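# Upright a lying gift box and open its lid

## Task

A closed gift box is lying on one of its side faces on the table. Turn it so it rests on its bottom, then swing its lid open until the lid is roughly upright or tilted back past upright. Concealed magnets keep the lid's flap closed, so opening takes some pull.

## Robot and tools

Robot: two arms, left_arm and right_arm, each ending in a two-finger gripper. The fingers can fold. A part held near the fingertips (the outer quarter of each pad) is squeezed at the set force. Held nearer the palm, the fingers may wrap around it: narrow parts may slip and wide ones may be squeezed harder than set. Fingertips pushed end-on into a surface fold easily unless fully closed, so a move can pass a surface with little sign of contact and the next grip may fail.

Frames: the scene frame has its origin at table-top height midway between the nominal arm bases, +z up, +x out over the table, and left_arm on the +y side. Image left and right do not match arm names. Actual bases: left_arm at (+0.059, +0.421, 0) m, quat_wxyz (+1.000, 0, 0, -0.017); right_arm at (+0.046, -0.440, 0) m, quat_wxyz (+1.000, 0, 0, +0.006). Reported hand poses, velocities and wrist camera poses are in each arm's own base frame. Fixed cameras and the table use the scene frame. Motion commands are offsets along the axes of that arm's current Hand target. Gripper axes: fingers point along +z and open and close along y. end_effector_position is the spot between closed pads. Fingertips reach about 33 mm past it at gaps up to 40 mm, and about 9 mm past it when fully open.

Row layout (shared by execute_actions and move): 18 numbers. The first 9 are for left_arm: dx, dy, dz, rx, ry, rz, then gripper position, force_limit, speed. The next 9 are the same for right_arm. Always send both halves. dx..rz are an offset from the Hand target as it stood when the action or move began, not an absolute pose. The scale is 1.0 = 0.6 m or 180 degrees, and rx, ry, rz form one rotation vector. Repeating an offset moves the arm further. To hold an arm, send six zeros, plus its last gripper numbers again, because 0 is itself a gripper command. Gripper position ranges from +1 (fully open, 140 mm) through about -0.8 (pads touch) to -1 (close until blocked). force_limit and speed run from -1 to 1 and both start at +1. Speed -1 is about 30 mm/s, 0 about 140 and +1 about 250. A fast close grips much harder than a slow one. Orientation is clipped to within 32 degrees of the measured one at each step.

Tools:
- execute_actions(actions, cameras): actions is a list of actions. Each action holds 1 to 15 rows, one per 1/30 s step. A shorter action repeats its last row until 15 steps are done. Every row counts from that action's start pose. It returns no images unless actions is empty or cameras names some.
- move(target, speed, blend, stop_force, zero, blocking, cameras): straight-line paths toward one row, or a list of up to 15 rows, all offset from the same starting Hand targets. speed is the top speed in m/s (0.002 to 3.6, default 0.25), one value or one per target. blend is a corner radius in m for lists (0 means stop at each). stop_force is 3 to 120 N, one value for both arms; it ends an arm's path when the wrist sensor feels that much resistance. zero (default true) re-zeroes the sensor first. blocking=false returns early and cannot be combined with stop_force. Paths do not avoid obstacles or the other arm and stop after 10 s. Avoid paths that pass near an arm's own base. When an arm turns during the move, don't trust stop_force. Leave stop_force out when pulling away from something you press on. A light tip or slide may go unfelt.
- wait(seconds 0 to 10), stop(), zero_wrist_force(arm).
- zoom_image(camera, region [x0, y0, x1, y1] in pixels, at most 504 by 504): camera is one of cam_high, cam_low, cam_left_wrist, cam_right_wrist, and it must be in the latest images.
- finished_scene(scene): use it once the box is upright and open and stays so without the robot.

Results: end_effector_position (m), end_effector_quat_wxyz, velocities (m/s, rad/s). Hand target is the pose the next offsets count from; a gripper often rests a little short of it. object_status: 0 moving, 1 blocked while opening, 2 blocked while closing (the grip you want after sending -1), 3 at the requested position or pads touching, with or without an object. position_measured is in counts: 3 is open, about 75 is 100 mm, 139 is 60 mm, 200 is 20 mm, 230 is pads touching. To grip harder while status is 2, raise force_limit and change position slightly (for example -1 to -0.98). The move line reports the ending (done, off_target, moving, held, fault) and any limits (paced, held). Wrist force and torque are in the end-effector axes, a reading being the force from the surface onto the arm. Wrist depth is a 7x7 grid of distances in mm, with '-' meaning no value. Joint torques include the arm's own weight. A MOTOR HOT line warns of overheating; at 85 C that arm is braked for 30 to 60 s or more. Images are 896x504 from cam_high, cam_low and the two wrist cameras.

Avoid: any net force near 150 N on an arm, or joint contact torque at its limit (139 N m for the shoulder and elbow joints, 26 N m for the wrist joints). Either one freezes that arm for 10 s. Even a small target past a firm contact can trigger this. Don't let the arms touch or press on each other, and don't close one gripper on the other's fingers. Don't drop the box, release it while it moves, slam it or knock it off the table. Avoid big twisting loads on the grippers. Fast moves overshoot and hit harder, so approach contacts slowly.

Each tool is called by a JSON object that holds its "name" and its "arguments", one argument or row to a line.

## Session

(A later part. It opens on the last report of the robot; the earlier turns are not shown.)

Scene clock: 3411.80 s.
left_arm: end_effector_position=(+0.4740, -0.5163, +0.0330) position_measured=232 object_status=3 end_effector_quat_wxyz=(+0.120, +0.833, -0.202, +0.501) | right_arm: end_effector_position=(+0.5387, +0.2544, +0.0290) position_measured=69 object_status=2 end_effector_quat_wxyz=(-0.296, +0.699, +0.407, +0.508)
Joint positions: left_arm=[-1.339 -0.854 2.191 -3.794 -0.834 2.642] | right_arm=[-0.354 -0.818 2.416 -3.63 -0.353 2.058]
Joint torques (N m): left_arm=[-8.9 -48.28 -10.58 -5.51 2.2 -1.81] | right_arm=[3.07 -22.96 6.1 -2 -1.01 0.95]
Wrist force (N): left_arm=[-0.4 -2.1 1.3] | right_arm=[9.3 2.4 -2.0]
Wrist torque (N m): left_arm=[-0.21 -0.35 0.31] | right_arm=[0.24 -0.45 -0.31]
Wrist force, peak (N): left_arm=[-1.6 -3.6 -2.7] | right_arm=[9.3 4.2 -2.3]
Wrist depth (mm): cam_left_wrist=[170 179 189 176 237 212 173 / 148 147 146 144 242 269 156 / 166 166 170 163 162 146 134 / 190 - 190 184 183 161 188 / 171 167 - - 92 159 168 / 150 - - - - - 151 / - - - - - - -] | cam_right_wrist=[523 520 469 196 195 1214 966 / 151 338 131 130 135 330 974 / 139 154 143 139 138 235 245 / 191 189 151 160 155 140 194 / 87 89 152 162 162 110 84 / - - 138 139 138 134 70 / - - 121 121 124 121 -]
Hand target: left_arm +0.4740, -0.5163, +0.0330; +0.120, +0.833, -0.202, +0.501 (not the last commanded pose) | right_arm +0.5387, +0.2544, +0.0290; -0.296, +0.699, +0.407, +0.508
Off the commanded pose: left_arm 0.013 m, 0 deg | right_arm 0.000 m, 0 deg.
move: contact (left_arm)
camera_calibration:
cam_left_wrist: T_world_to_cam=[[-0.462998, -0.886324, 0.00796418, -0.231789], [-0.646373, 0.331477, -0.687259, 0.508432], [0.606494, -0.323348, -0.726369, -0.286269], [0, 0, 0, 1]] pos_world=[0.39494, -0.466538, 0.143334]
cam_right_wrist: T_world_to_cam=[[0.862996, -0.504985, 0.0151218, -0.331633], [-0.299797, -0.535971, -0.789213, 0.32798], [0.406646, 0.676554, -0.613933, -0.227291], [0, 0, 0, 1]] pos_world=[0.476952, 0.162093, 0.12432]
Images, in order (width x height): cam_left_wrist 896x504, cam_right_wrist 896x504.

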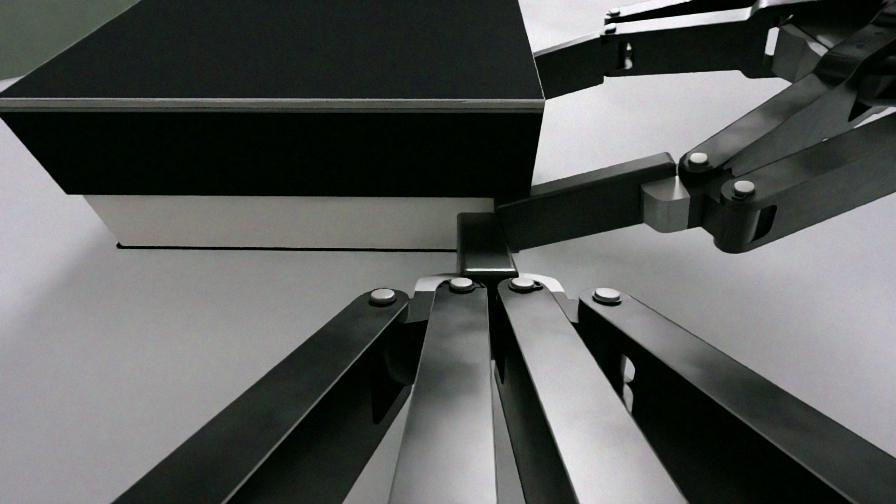

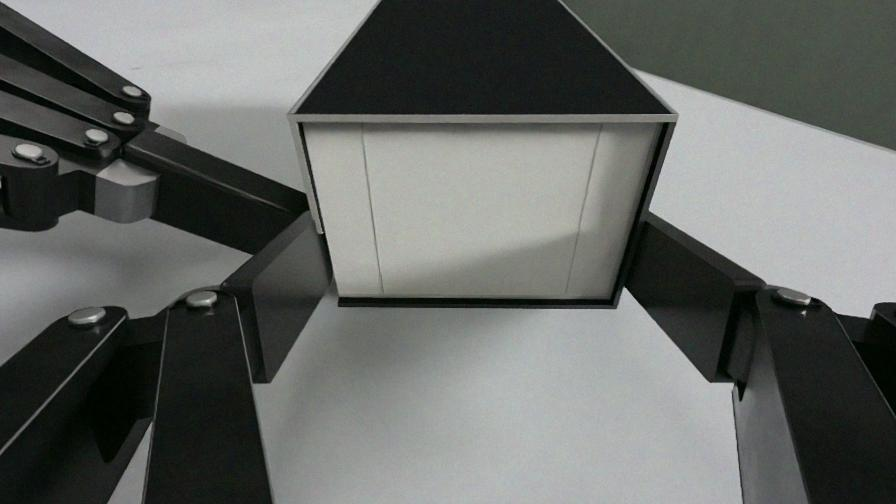

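{"name": "move", "arguments": {
  "target": [
    [-0.0031,0,-0.0059,0,0,0,-1,-1,-0.5,0,0,0,0,0,0,-1,1,-1],
    [-0.0031,-0.0083,-0.0059,0,0,0,-1,-1,-0.5,0,0,0,0,0,0,-1,1,-1]
  ],
  "speed": 0.05,
  "blend": [0.001,0],
  "cameras": []
}}

{"name": "move", "arguments": {
  "target": [0.0148,0,0.0279,0,0,0,-1,-1,-0.5,0,0,0,0,0,0,-1,1,-1],
  "speed": 0.015,
  "stop_force": 3,
  "cameras": ["cam_left_wrist"]
}}

{"name": "zoom_image", "arguments": {
  "camera": "cam_left_wrist",
  "region": [380, 100, 660, 280]
}}

Scene clock: 3431.60 s.
left_arm: end_effector_position=(+0.4727, -0.5099, +0.0330) position_measured=232 object_status=3 end_effector_quat_wxyz=(+0.120, +0.833, -0.202, +0.501) | right_arm: end_effector_position=(+0.5387, +0.2544, +0.0290) position_measured=69 object_status=2 end_effector_quat_wxyz=(-0.296, +0.699, +0.407, +0.508)
Joint positions: left_arm=[-1.338 -0.858 2.209 -3.808 -0.834 2.643] | right_arm=[-0.354 -0.818 2.416 -3.63 -0.353 2.058]
Joint torques (N m): left_arm=[-5.71 -43.62 -11.2 -2.5 1.43 -0.62] | right_arm=[2.45 -22.17 3.36 -2.74 -0.92 0.97]
Wrist force (N): left_arm=[1.3 -0.9 0.2] | right_arm=[8.6 2.5 -0.8]
Wrist torque (N m): left_arm=[-0.24 -0.42 0.15] | right_arm=[0.12 -0.46 -0.39]
Wrist force, peak (N): left_arm=[0.3 -2.5 2.6] | right_arm=[9.5 2.4 -2.1]
Wrist depth (mm): cam_left_wrist=[- 179 178 177 231 217 177 / 153 153 151 150 148 - 156 / 219 178 170 163 163 149 137 / 205 192 190 121 184 183 194 / 170 175 - - 92 168 168 / - 154 - - - - 153 / - - - - - - -] | cam_right_wrist=[515 523 472 196 216 1214 966 / 154 339 131 130 135 331 977 / 144 160 143 139 138 234 244 / 198 190 151 157 152 140 195 / 87 89 152 163 162 110 84 / - - 139 138 138 134 70 / - - 121 121 124 121 -]
Hand target: left_arm +0.4727, -0.5100, +0.0330; +0.120, +0.833, -0.202, +0.501 | right_arm +0.5387, +0.2544, +0.0290; -0.296, +0.699, +0.407, +0.508
Off the commanded pose: left_arm 0.000 m, 0 deg | right_arm 0.000 m, 0 deg.
move: done
No camera images: "cameras" was empty.

Scene clock: 3433.30 s.
left_arm: end_effector_position=(+0.4810, -0.5143, +0.0331) position_measured=232 object_status=3 end_effector_quat_wxyz=(+0.120, +0.833, -0.202, +0.501) | right_arm: end_effector_position=(+0.5387, +0.2544, +0.0290) position_measured=69 object_status=2 end_effector_quat_wxyz=(-0.296, +0.699, +0.407, +0.508)
Joint positions: left_arm=[-1.322 -0.851 2.184 -3.799 -0.846 2.656] | right_arm=[-0.354 -0.818 2.416 -3.63 -0.353 2.058]
Joint torques (N m): left_arm=[-7.63 -47.42 -5.82 -5.32 1.29 -1.81] | right_arm=[2.68 -22.19 1.15 0.2 2.26 1.06]
Wrist force (N): left_arm=[0.9 -1.1 -0.1] | right_arm=[7.7 3.6 0.0]
Wrist torque (N m): left_arm=[-0.26 -0.40 0.31] | right_arm=[0.07 -0.45 -0.36]
Wrist force, peak (N): left_arm=[-5.6 -2.1 -17.2] | right_arm=[11.3 16.8 -0.7]
Wrist depth (mm): cam_left_wrist=[170 179 177 176 226 212 176 / 145 145 145 143 143 - 153 / 160 159 - 151 156 144 130 / 192 191 183 153 183 182 182 / 171 - - - 92 173 172 / 150 - - - - - 147 / - - - - - - -] | cam_right_wrist=[471 521 473 196 217 1209 1010 / 149 314 131 130 130 309 970 / 139 156 143 139 138 234 245 / 198 197 151 160 155 140 195 / 87 89 152 163 162 110 84 / - - 139 138 138 134 70 / - - 121 121 124 121 -]
Hand target: left_arm +0.4809, -0.5143, +0.0331; +0.120, +0.833, -0.202, +0.501 (not the last commanded pose) | right_arm +0.5387, +0.2544, +0.0290; -0.296, +0.699, +0.407, +0.508
Off the commanded pose: left_arm 0.010 m, 0 deg | right_arm 0.000 m, 0 deg.
move: contact (left_arm)
camera_calibration:
cam_left_wrist: T_world_to_cam=[[-0.462972, -0.886337, 0.00793033, -0.226789], [-0.646332, 0.331457, -0.687307, 0.512344], [0.606557, -0.323329, -0.726324, -0.289819], [0, 0, 0, 1]] pos_world=[0.40194, -0.464538, 0.143434]
Images, in order (width x height): cam_left_wrist 896x504.

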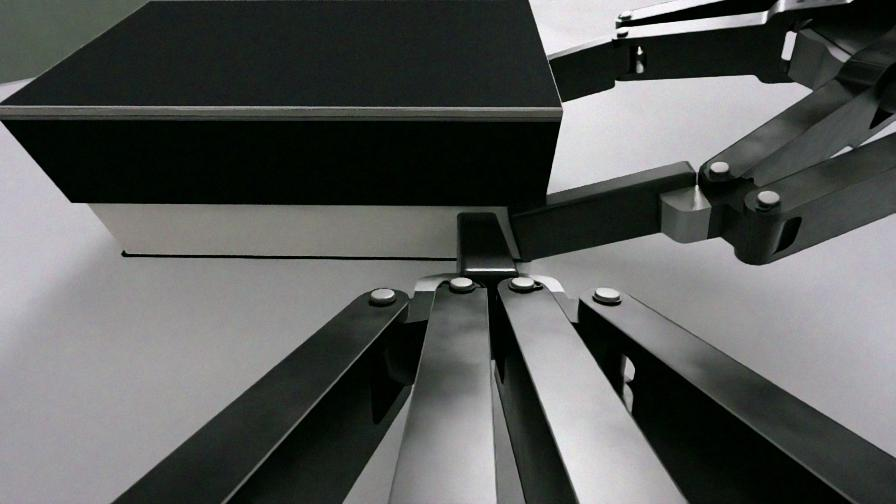

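Scaled by 1.800 from the camera's 896x504 image, which has a finer 1280x720 frame.

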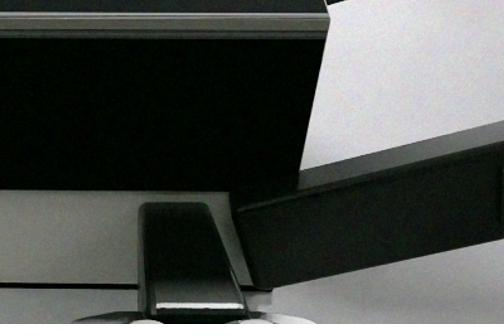

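{"name": "move", "arguments": {
  "target": [0.0215,0,-0.0092,0,0,0,-1,-1,-0.5,0,0,0,0,0,0,-1,1,-1],
  "speed": 0.012,
  "stop_force": 34,
  "cameras": ["cam_left_wrist","cam_right_wrist"]
}}

{"name": "zoom_image", "arguments": {
  "camera": "cam_left_wrist",
  "region": [380, 100, 660, 280]
}}

Scene clock: 3446.53 s.
left_arm: end_effector_position=(+0.4820, -0.5148, +0.0470) position_measured=232 object_status=3 end_effector_quat_wxyz=(+0.120, +0.833, -0.202, +0.501) | right_arm: end_effector_position=(+0.5387, +0.2544, +0.0290) position_measured=69 object_status=2 end_effector_quat_wxyz=(-0.296, +0.699, +0.407, +0.508)
Joint positions: left_arm=[-1.32 -0.889 2.186 -3.765 -0.848 2.658] | right_arm=[-0.354 -0.818 2.416 -3.63 -0.353 2.058]
Joint torques (N m): left_arm=[14.89 -40.8 -19.76 -12.32 7.71 -0.6] | right_arm=[3.46 -22.31 -4.61 0.45 0.25 -2.2]
Wrist force (N): left_arm=[-32.9 2.7 -9.2] | right_arm=[26.6 24.0 -0.7]
Wrist torque (N m): left_arm=[-0.34 -0.50 0.39] | right_arm=[-0.03 -0.59 1.58]
Wrist force, peak (N): left_arm=[-33.7 2.0 -8.4] | right_arm=[36.9 19.0 -12.9]
Wrist depth (mm): cam_left_wrist=[125 121 128 162 220 218 180 / 147 144 141 143 181 226 160 / 263 160 162 153 160 153 141 / - 210 216 - 171 145 147 / 187 191 191 - 92 178 189 / - - - - - - 162 / - - - - - - -] | cam_right_wrist=[158 521 135 135 136 1141 955 / 134 150 120 124 121 292 944 / 226 156 136 128 126 224 246 / 198 198 150 166 161 129 195 / 86 89 152 163 162 110 84 / - - 139 139 139 135 70 / - - 121 121 121 121 -]
Hand target: left_arm +0.4820, -0.5148, +0.0470; +0.120, +0.833, -0.202, +0.501 | right_arm +0.5387, +0.2544, +0.0290; -0.296, +0.699, +0.407, +0.508
Off the commanded pose: left_arm 0.000 m, 0 deg | right_arm 0.000 m, 0 deg.
move: done
camera_calibration:
cam_left_wrist: T_world_to_cam=[[-0.462998, -0.886324, 0.00796418, -0.226957], [-0.646373, 0.331477, -0.687259, 0.52283], [0.606494, -0.323348, -0.726369, -0.280427], [0, 0, 0, 1]] pos_world=[0.40294, -0.465138, 0.157434]
cam_right_wrist: T_world_to_cam=[[0.862996, -0.504985, 0.0151218, -0.331633], [-0.299797, -0.535971, -0.789213, 0.32798], [0.406646, 0.676554, -0.613933, -0.227291], [0, 0, 0, 1]] pos_world=[0.476952, 0.162093, 0.12432]
Images, in order (width x height): cam_left_wrist 896x504, cam_right_wrist 896x504.

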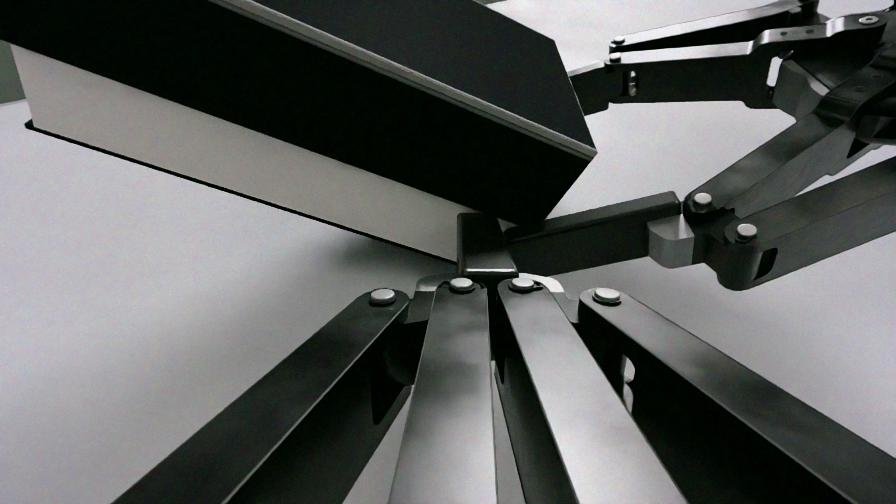

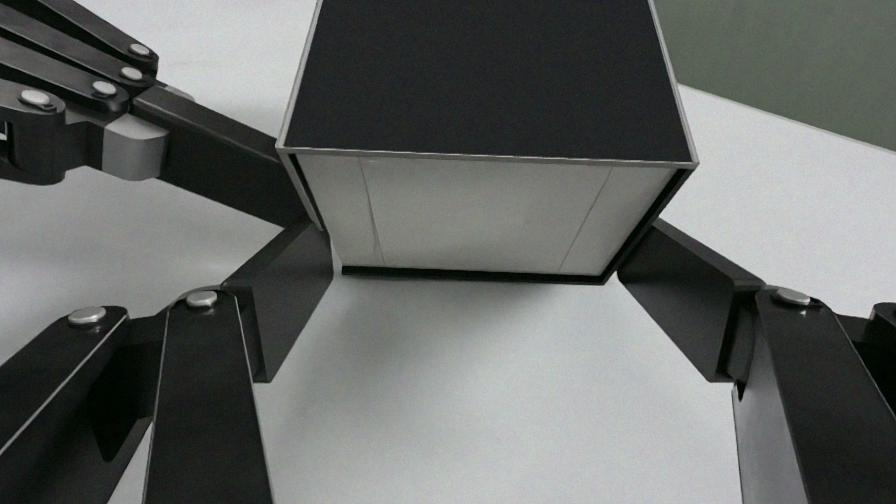

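Scaled by 1.800 from the camera's 896x504 image, which has a finer 1280x720 frame.

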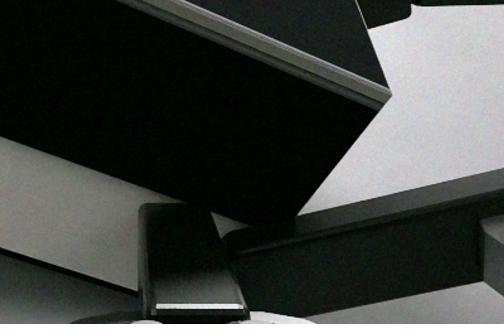

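{"name": "execute_actions", "arguments": {
  "actions": [],
  "cameras": ["all"]
}}

Scene clock: 3487.97 s.
left_arm: end_effector_position=(+0.4820, -0.5148, +0.0470) position_measured=232 object_status=3 end_effector_quat_wxyz=(+0.120, +0.833, -0.202, +0.501) | right_arm: end_effector_position=(+0.5387, +0.2544, +0.0290) position_measured=69 object_status=2 end_effector_quat_wxyz=(-0.296, +0.699, +0.407, +0.508)
Joint positions: left_arm=[-1.32 -0.889 2.186 -3.765 -0.848 2.658] | right_arm=[-0.354 -0.818 2.416 -3.63 -0.353 2.058]
Joint velocities: within noise
Joint torques (N m): left_arm=[15.38 -40.4 -25.62 -10.06 7.95 -1.2] | right_arm=[5.19 -22.17 -2.55 1.62 0.16 -2.02]
Wrist force (N): left_arm=[-32.7 2.5 -8.8] | right_arm=[26.7 23.9 -0.7]
Wrist torque (N m): left_arm=[-0.39 -0.54 0.39] | right_arm=[-0.07 -0.61 1.59]
Wrist force, peak (N): left_arm=[-33.1 2.6 -8.9] | right_arm=[26.8 24.0 -0.8]
Wrist depth (mm): cam_left_wrist=[125 124 128 162 213 220 181 / 147 139 141 141 169 218 160 / - 164 161 153 154 155 141 / - 221 214 137 172 150 148 / 182 - 186 - 92 183 183 / 164 - - - - - - / - - - - - - -] | cam_right_wrist=[157 522 135 135 136 1146 974 / 134 150 120 124 121 310 970 / 226 156 131 127 125 223 246 / 197 198 150 167 162 128 195 / 86 89 152 163 162 110 84 / - - 139 139 139 135 70 / - - 121 121 121 121 -]
Hand target: left_arm +0.4820, -0.5148, +0.0470; +0.120, +0.833, -0.202, +0.501 | right_arm +0.5387, +0.2544, +0.0290; -0.296, +0.699, +0.407, +0.508
Tool commands: left_gripper/position=-1.0 left_gripper/force_limit=-1.0 left_gripper/speed=-0.5 right_gripper/position=-1.0 right_gripper/force_limit=+1.0 right_gripper/speed=-1.0
Off the commanded pose: left_arm 0.000 m, 0 deg | right_arm 0.000 m, 0 deg.
camera_calibration:
cam_left_wrist: T_world_to_cam=[[-0.462998, -0.886324, 0.00796418, -0.226956], [-0.646373, 0.331477, -0.687259, 0.522761], [0.606494, -0.323348, -0.726369, -0.2805], [0, 0, 0, 1]] pos_world=[0.40294, -0.465138, 0.157334]
cam_right_wrist: T_world_to_cam=[[0.862996, -0.504985, 0.0151218, -0.331633], [-0.299797, -0.535971, -0.789213, 0.32798], [0.406646, 0.676554, -0.613933, -0.227291], [0, 0, 0, 1]] pos_world=[0.476952, 0.162093, 0.12432]

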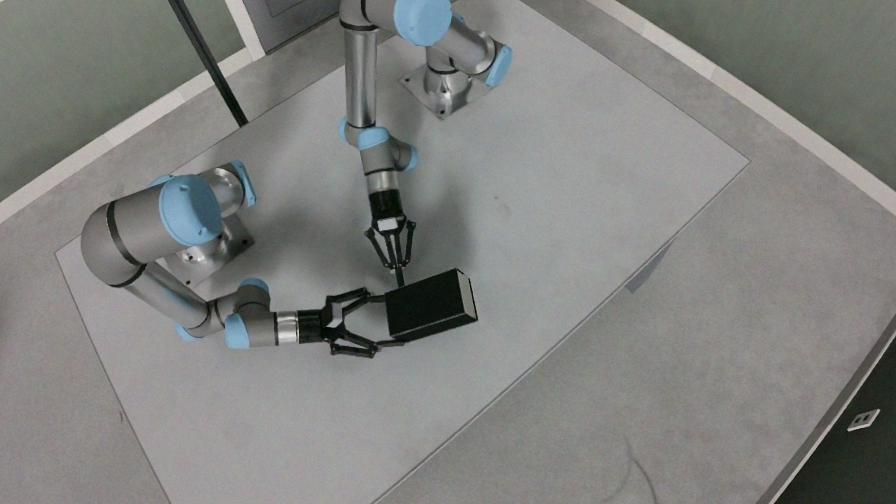

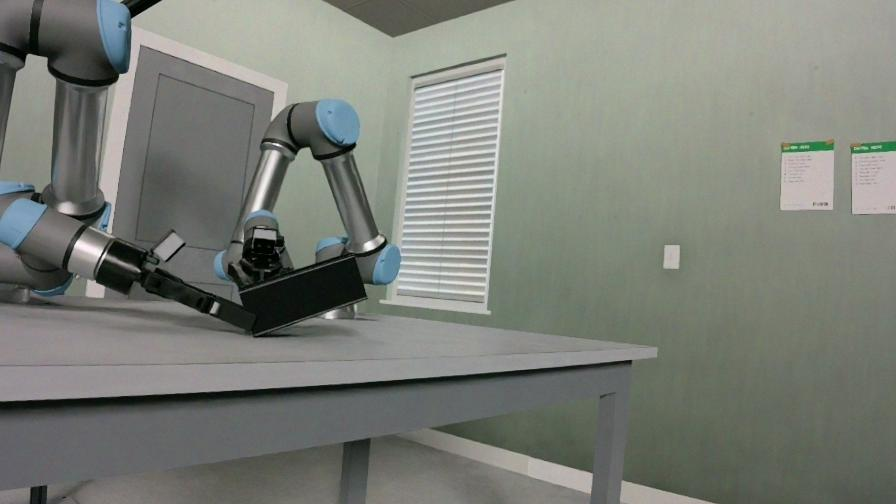

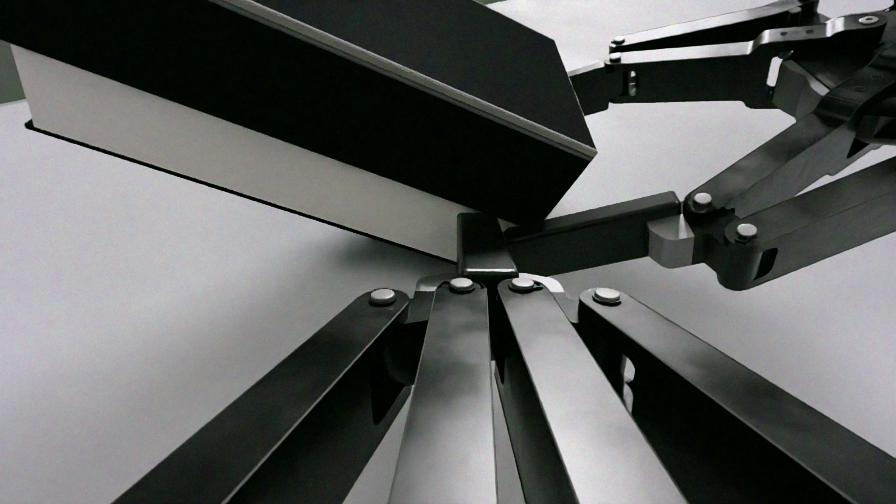

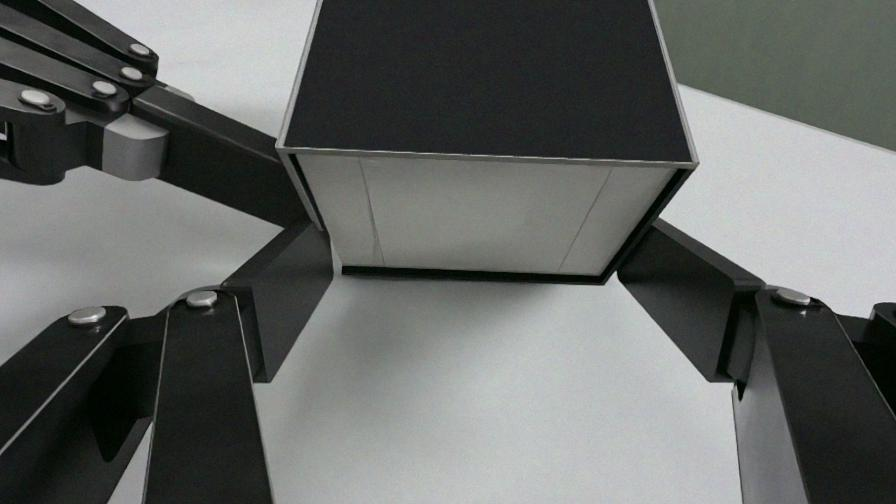

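{"name": "move", "arguments": {
  "target": [
    [-0.018,0,0,0,0,0,-1,-1,-0.5,0,0,0,0,0,0,-1,1,-1],
    [-0.018,0,-0.12,0,0,0,-1,-1,-0.5,0,0,0,0,0,0,-1,1,-1]
  ],
  "speed": [0.05,0.15]
}}

{"name": "move", "arguments": {
  "target": [0,0,-0.05,0,0,0,-1,-1,-0.5,0.21,0,-0.068,0,-0.094,0,-1,1,-1],
  "speed": 0.12,
  "cameras": ["all"]
}}

Scene clock: 3623.43 s.
left_arm: end_effector_position=(+0.4209, -0.4835, +0.0712) position_measured=232 object_status=3 end_effector_quat_wxyz=(+0.120, +0.833, -0.202, +0.501) | right_arm: end_effector_position=(+0.5387, +0.2544, +0.0290) position_measured=69 object_status=2 end_effector_quat_wxyz=(-0.296, +0.699, +0.407, +0.508)
Joint positions: left_arm=[-1.454 -1.029 2.373 -3.725 -0.747 2.535] | right_arm=[-0.354 -0.818 2.416 -3.63 -0.353 2.058]
Joint torques (N m): left_arm=[-3.1 -30.02 -4.99 -4.72 0.77 0.82] | right_arm=[7.78 -23.35 -2.86 -3.89 0.36 1.02]
Wrist force (N): left_arm=[0.9 -0.9 0.4] | right_arm=[7.6 1.7 2.4]
Wrist torque (N m): left_arm=[-0.25 -0.33 0.16] | right_arm=[0.34 -0.49 -0.33]
Wrist force, peak (N): left_arm=[-33.0 2.7 -8.9] | right_arm=[26.8 24.1 -0.7]
Wrist depth (mm): cam_left_wrist=[- 186 195 230 291 264 218 / - 217 218 212 302 222 212 / 298 - - 236 227 209 - / 257 233 - - - - 237 / 219 214 - - 92 213 212 / 190 - - - - - 192 / - - - - - - -] | cam_right_wrist=[515 521 137 137 137 1174 1018 / 146 339 121 125 122 310 966 / 237 249 130 128 126 233 244 / 197 198 150 165 160 138 195 / 87 89 153 162 162 110 84 / - - 139 139 138 134 70 / - - 121 121 124 121 -]
Hand target: left_arm +0.4209, -0.4834, +0.0712; +0.120, +0.833, -0.202, +0.501 | right_arm +0.5387, +0.2544, +0.0290; -0.296, +0.699, +0.407, +0.508
Off the commanded pose: left_arm 0.000 m, 0 deg | right_arm 0.000 m, 0 deg.
move: done

Scene clock: 3625.17 s.
left_arm: end_effector_position=(+0.3973, -0.4713, +0.0853) position_measured=232 object_status=3 end_effector_quat_wxyz=(+0.120, +0.833, -0.202, +0.501) | right_arm: end_effector_position=(+0.5388, +0.2547, +0.1614) position_measured=69 object_status=2 end_effector_quat_wxyz=(-0.232, +0.766, +0.446, +0.400)
Joint positions: left_arm=[-1.516 -1.11 2.442 -3.665 -0.703 2.47] | right_arm=[-0.248 -1.508 2.312 -2.738 -0.659 2.018]
Joint torques (N m): left_arm=[6.27 -14.85 -14.84 -5.04 -0.25 1.75] | right_arm=[-8.97 -31.51 -9.21 -1.22 1.05 1.3]
Wrist force (N): left_arm=[0.6 -0.5 0.4] | right_arm=[-1.4 3.1 3.0]
Wrist torque (N m): left_arm=[-0.15 -0.26 0.30] | right_arm=[0.67 -0.21 -0.03]
Wrist force, peak (N): left_arm=[1.1 -1.0 0.4] | right_arm=[7.4 1.4 2.3]
Wrist depth (mm): cam_left_wrist=[- - - 479 - - - / - - - - - - - / - - - - - - - / 271 - - - - - 257 / 228 - - - 92 230 228 / 211 - - - - - - / - - - - - - -] | cam_right_wrist=[525 532 137 137 138 1214 1005 / 456 451 121 125 122 1252 1057 / 394 392 130 129 126 379 1125 / 341 348 150 165 154 138 1076 / 87 89 298 310 309 110 84 / - - 283 282 282 276 70 / - - 258 258 258 - -]
Hand target: left_arm +0.3973, -0.4713, +0.0852; +0.120, +0.833, -0.202, +0.501 | right_arm +0.5387, +0.2546, +0.1614; -0.232, +0.766, +0.446, +0.400
Off the commanded pose: left_arm 0.000 m, 0 deg | right_arm 0.000 m, 0 deg.
move: done
camera_calibration:
cam_left_wrist: T_world_to_cam=[[-0.463052, -0.886295, 0.00802899, -0.227905], [-0.646352, 0.331466, -0.687283, 0.47991], [0.606474, -0.323438, -0.726345, -0.18728], [0, 0, 0, 1]] pos_world=[0.318239, -0.421638, 0.195634]
cam_right_wrist: T_world_to_cam=[[0.865439, -0.500674, 0.0184637, -0.336513], [-0.399952, -0.712593, -0.57641, 0.497251], [0.301751, 0.491463, -0.816952, -0.00969493], [0, 0, 0, 1]] pos_world=[0.493034, 0.190619, 0.284913]

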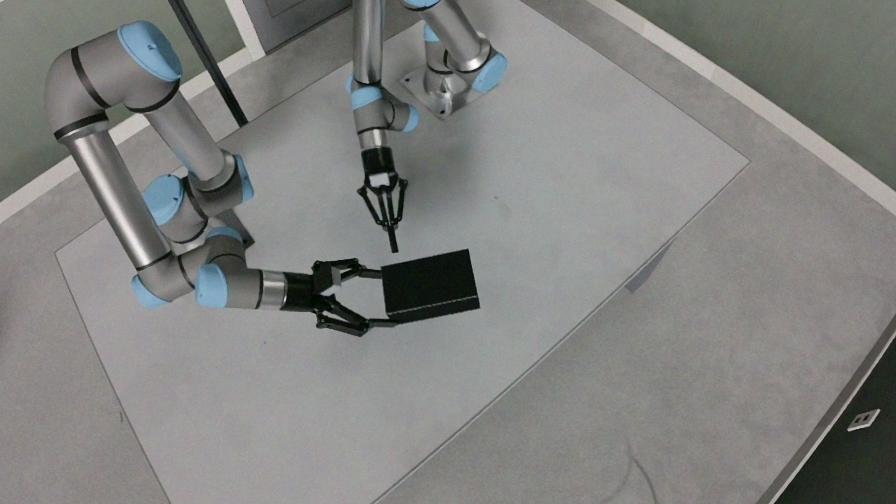

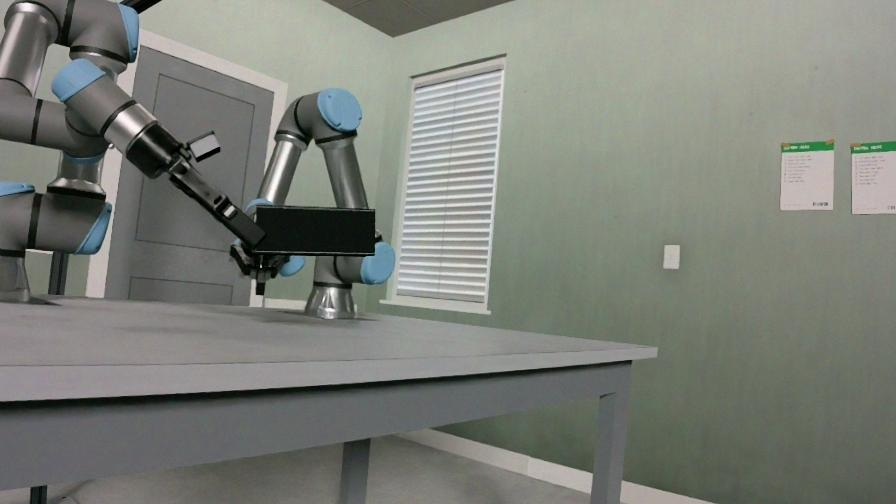

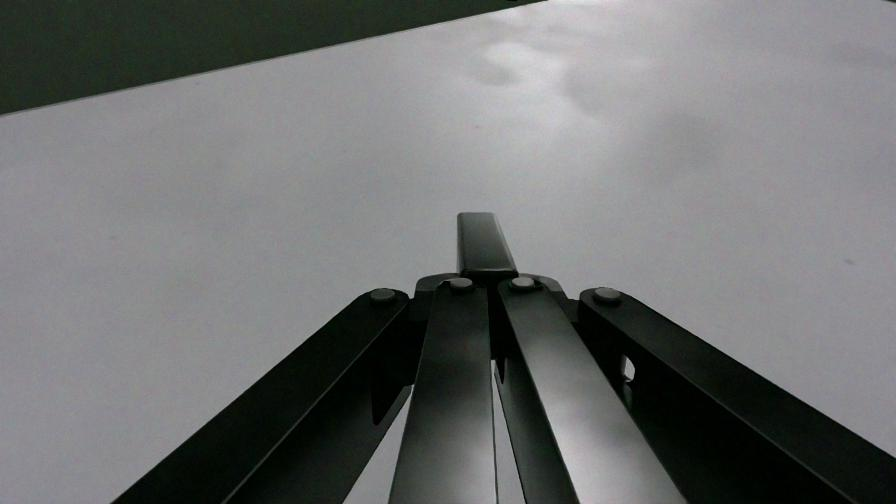

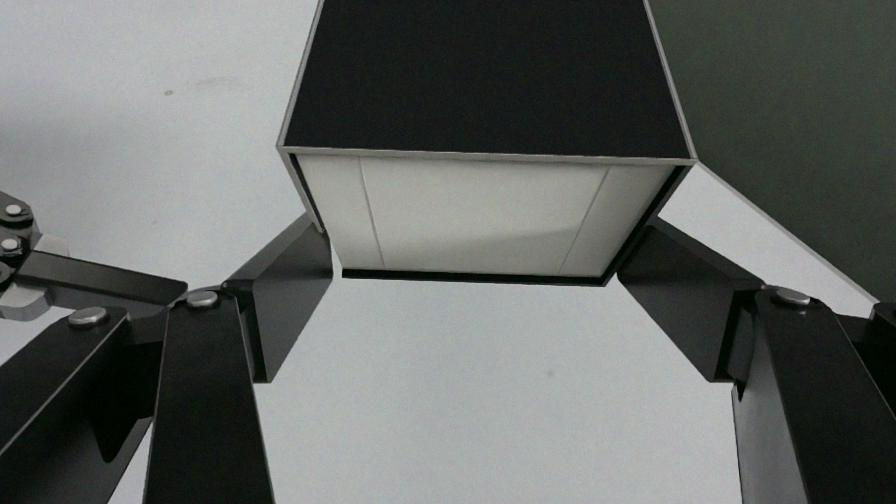

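{"name": "move", "arguments": {
  "target": [0.1332,-0.084,0.032,-0.1213,0.1226,-0.4905,-1,-1,-0.5,0,0,0,0,0,0,-1,1,-1],
  "speed": 0.35,
  "cameras": ["all"]
}}

Scene clock: 3793.03 s.
left_arm: end_effector_position=(+0.4565, -0.4548, +0.1362) position_measured=232 object_status=3 end_effector_quat_wxyz=(+0.542, +0.677, +0.279, +0.413) | right_arm: end_effector_position=(+0.5387, +0.2546, +0.1614) position_measured=69 object_status=2 end_effector_quat_wxyz=(-0.232, +0.766, +0.446, +0.400)
Joint positions: left_arm=[-1.394 -0.748 2.308 -4.591 -0.709 1.747] | right_arm=[-0.248 -1.508 2.312 -2.738 -0.659 2.018]
Joint torques (N m): left_arm=[-0.49 -33.07 -2.96 -2.26 0.14 -0.59] | right_arm=[-8.99 -28.24 -7.95 -4.73 1.35 1.01]
Wrist force (N): left_arm=[2.2 0.1 0.7] | right_arm=[-1.4 2.9 3.2]
Wrist torque (N m): left_arm=[-0.04 -0.52 0.28] | right_arm=[0.64 -0.18 -0.05]
Wrist force, peak (N): left_arm=[2.8 0.7 0.6] | right_arm=[-1.4 3.0 3.3]
Wrist depth (mm): cam_left_wrist=[179 216 - 193 189 - 1277 / 175 214 - 209 209 1565 - / 162 - - - - 1688 - / 158 187 - - 226 2148 - / 153 175 - - 92 92 - / - - - - - - - / - - - - - - -] | cam_right_wrist=[525 530 137 137 138 1191 1001 / 199 453 121 125 122 1245 1067 / 214 203 130 123 126 377 1163 / 349 342 150 165 154 138 344 / 90 87 300 311 310 109 84 / - - 283 281 281 276 70 / - - 259 258 259 - -]
Hand target: left_arm +0.4565, -0.4548, +0.1362; +0.542, +0.677, +0.279, +0.413 (not the last commanded pose) | right_arm +0.5387, +0.2546, +0.1614; -0.232, +0.766, +0.446, +0.400
Tool commands: left_gripper/position=-1.0 left_gripper/force_limit=-1.0 left_gripper/speed=-0.498039 right_gripper/position=-1.0 right_gripper/force_limit=+1.0 right_gripper/speed=-1.0
Off the commanded pose: left_arm 0.017 m, 16 deg | right_arm 0.000 m, 0 deg.
FORCE FAULT: contact force on the left arm reached its limit, and that arm stopped. The contact can be on any part of that arm, not only on its tool. That arm's remaining commands of this call were not run. That arm is still stopped at the end of this call. That arm stays stopped for about 10 more seconds. Until then a move that you send moves the other arm only, and its call returns only when the move has ended. Once the stop has ended, the next robot result says so. If the stop ends while you think or write, that arm runs what you send next, counted from a new Hand target: where the arm stands when the stop ends. While its stop runs, that arm takes no new command, but its gripper still runs the gripper command that each later call begins with. Until it ends, the stop uses up actions while you think or wait. An arm that is not stopped still takes commands.
move: fault (left_arm)
camera_calibration:
cam_left_wrist: T_world_to_cam=[[-0.0756957, -0.247053, 0.966041, -0.202844], [-0.753138, -0.620774, -0.217768, 0.0993638], [0.653493, -0.744046, -0.139075, -0.473604], [0, 0, 0, 1]] pos_world=[0.368977, -0.340814, 0.151728]
cam_right_wrist: T_world_to_cam=[[0.865382, -0.500777, 0.0183342, -0.336429], [-0.400152, -0.712593, -0.576272, 0.49731], [0.301649, 0.491359, -0.817052, -0.00959669], [0, 0, 0, 1]] pos_world=[0.493034, 0.190619, 0.284913]

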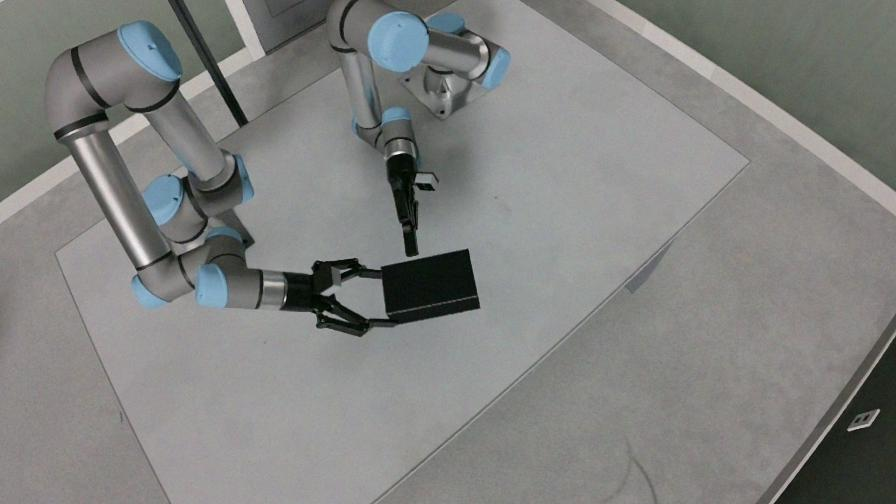

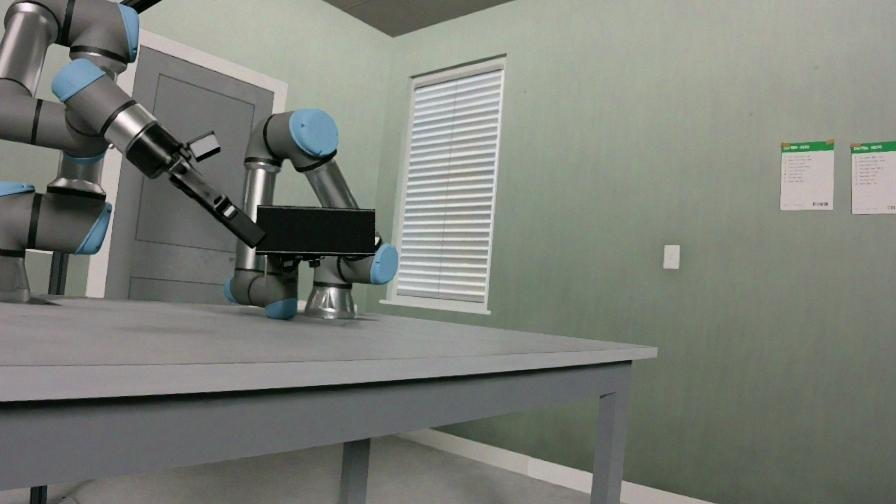

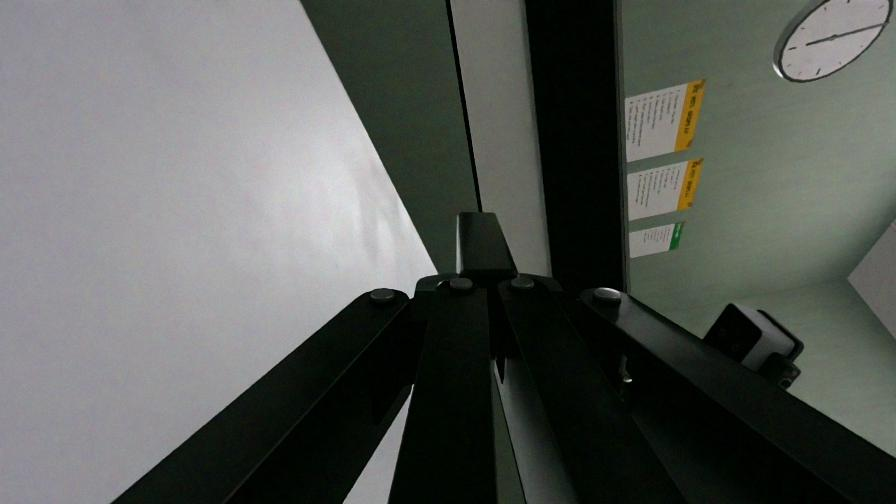

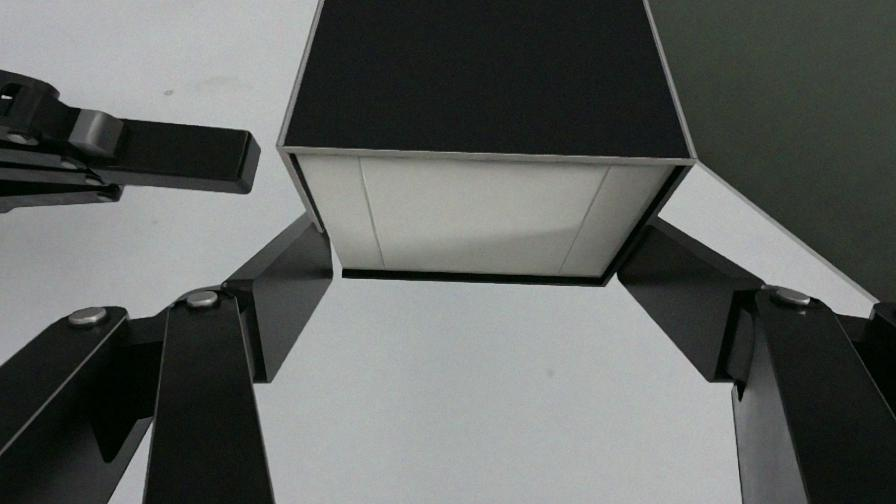

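{"name": "move", "arguments": {
  "target": [0,0.18,0,0,0,0,-1,-1,-0.5,0.1366,0,-0.0952,0,0,0,-1,1,-1],
  "speed": 0.12
}}

Scene clock: 3816.43 s.
left_arm: end_effector_position=(+0.4489, -0.4827, +0.2403) position_measured=232 object_status=3 end_effector_quat_wxyz=(+0.542, +0.677, +0.279, +0.413) | right_arm: end_effector_position=(+0.5388, +0.2547, +0.2614) position_measured=69 object_status=2 end_effector_quat_wxyz=(-0.232, +0.766, +0.446, +0.400)
Joint positions: left_arm=[-1.43 -1.062 2.296 -4.26 -0.674 1.741] | right_arm=[-0.248 -1.687 2.166 -2.412 -0.659 2.018]
Joint torques (N m): left_arm=[6.28 -30.83 -2.69 -1.41 -1.51 1.2] | right_arm=[-7.21 -10.92 -12.58 -3.36 0.81 0.77]
Wrist force (N): left_arm=[2.4 0.1 0.7] | right_arm=[-1.2 2.9 2.9]
Wrist torque (N m): left_arm=[-0.02 -0.54 0.50] | right_arm=[0.65 -0.20 -0.04]
Wrist force, peak (N): left_arm=[2.4 1.9 0.4] | right_arm=[-3.3 2.8 4.4]
Wrist depth (mm): cam_left_wrist=[- - - - 184 1231 1305 / - - - 198 196 1468 - / - - - - 207 1921 - / - - - 137 218 1790 1763 / - - - - 92 288 262 / 242 - - - - - 2208 / - - - - - - -] | cam_right_wrist=[726 728 137 138 138 1233 997 / 621 616 121 125 122 1227 1076 / 176 184 130 129 127 1341 1209 / 463 450 150 165 160 138 1239 / 90 87 407 424 421 110 84 / - - 386 384 382 377 70 / - - 351 350 350 - -]
Hand target: left_arm +0.4489, -0.4826, +0.2403; +0.542, +0.677, +0.279, +0.413 | right_arm +0.5387, +0.2547, +0.2613; -0.232, +0.766, +0.446, +0.400
Off the commanded pose: left_arm 0.000 m, 0 deg | right_arm 0.000 m, 0 deg.
FORCE FAULT, CONTINUED: the left arm's stop, for the force fault that an earlier result reported, is over. The rest of the stop counts as 19 of the actions that you can send in this scene. The stop ended before this call began, so that arm ran this call's commands, counted from a new Hand target: where the arm stood when the stop ended.
move: done

{"name": "move", "arguments": {
  "target": [0.0624,-0.005,0.0015,-0.0205,0.0212,-0.0835,-1,-1,-0.5,0,0,0,0,0,0,-1,1,-1],
  "speed": 0.2,
  "cameras": ["cam_high","cam_low","cam_left_wrist","cam_right_wrist"]
}}

Scene clock: 3837.47 s.
left_arm: end_effector_position=(+0.4688, -0.4514, +0.2469) position_measured=232 object_status=3 end_effector_quat_wxyz=(+0.603, +0.603, +0.369, +0.370) | right_arm: end_effector_position=(+0.5387, +0.2547, +0.2613) position_measured=69 object_status=2 end_effector_quat_wxyz=(-0.232, +0.766, +0.446, +0.400)
Joint positions: left_arm=[-1.392 -1.011 2.288 -4.419 -0.651 1.572] | right_arm=[-0.248 -1.687 2.166 -2.412 -0.659 2.018]
Joint torques (N m): left_arm=[-7.24 -41.91 -4.65 -0.97 -1.7 0.27] | right_arm=[-8.76 -8.34 -11.89 -2.41 3.3 0.93]
Wrist force (N): left_arm=[2.4 0.7 0.5] | right_arm=[-1.1 2.7 3.3]
Wrist torque (N m): left_arm=[0.06 -0.51 0.21] | right_arm=[0.62 -0.21 -0.04]
Wrist force, peak (N): left_arm=[2.8 0.7 0.7] | right_arm=[-1.3 3.2 3.1]
Wrist depth (mm): cam_left_wrist=[260 - - - 191 1327 - / - - - 200 200 - - / - - - 210 207 1597 - / - - - - 216 1818 2002 / - 373 - - 92 86 1906 / - - - - - - 2037 / - - - - - - -] | cam_right_wrist=[722 724 137 138 138 1197 989 / 189 201 121 125 122 1258 1076 / 224 520 131 129 126 126 1115 / 475 482 150 165 160 128 1174 / 90 87 407 424 422 110 84 / - - 384 383 385 375 70 / - - 350 352 351 - -]
Hand target: left_arm +0.4687, -0.4514, +0.2470; +0.603, +0.603, +0.369, +0.369 | right_arm +0.5387, +0.2547, +0.2613; -0.232, +0.766, +0.446, +0.400
Off the commanded pose: left_arm 0.000 m, 0 deg | right_arm 0.000 m, 0 deg.
move: done
camera_calibration:
cam_left_wrist: T_world_to_cam=[[-0.00665123, 0.0100752, 0.999927, -0.232607], [-0.715565, -0.698542, 0.00227874, 0.0278382], [0.698514, -0.715498, 0.0118556, -0.50922], [0, 0, 0, 1]] pos_world=[0.37407, -0.342556, 0.238564]
cam_right_wrist: T_world_to_cam=[[0.865363, -0.500812, 0.0183057, -0.338183], [-0.400195, -0.712569, -0.576272, 0.554968], [0.301648, 0.491358, -0.817053, 0.0719783], [0, 0, 0, 1]] pos_world=[0.493035, 0.190719, 0.384813]

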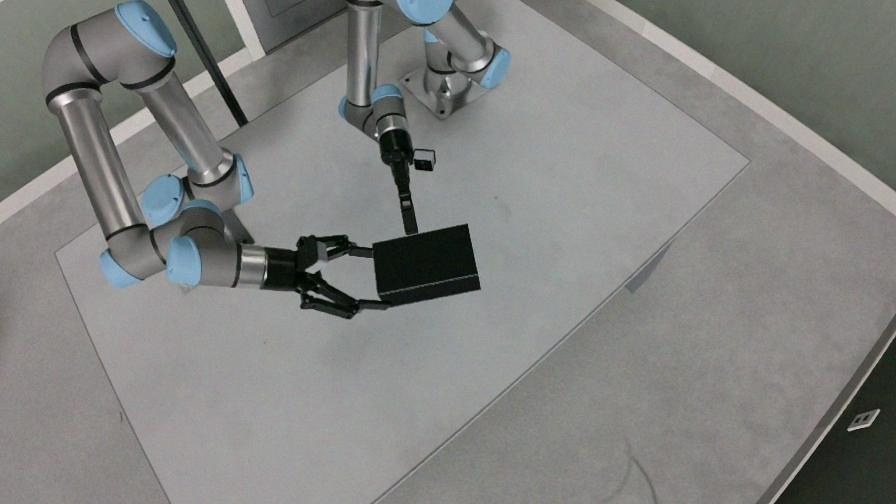

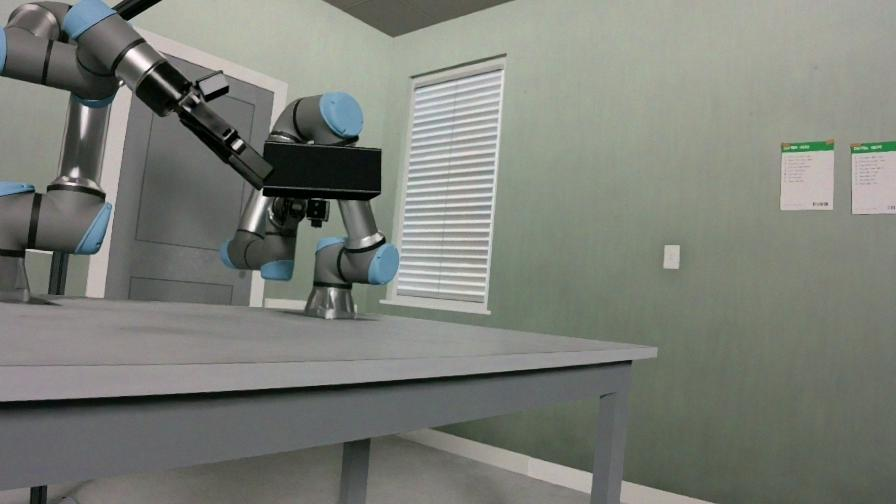

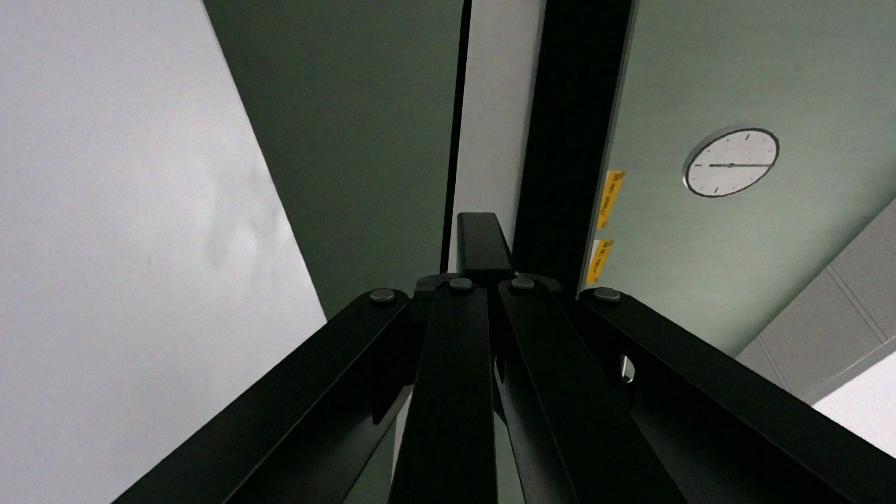

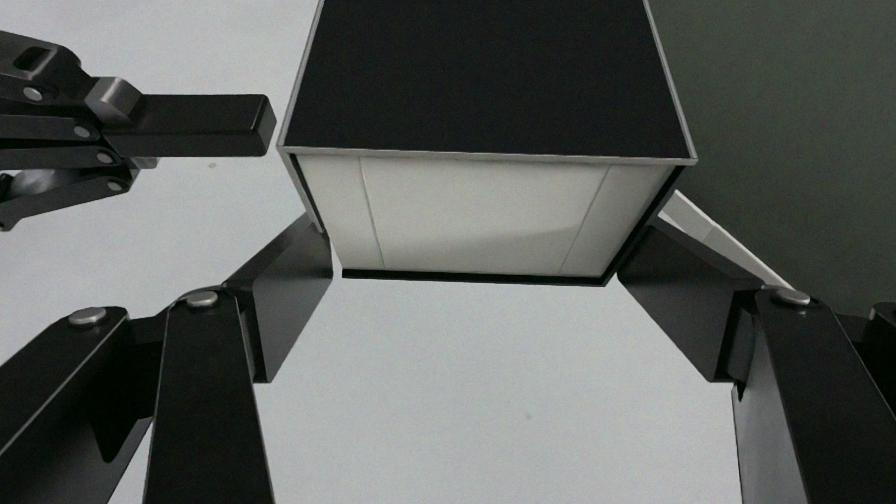

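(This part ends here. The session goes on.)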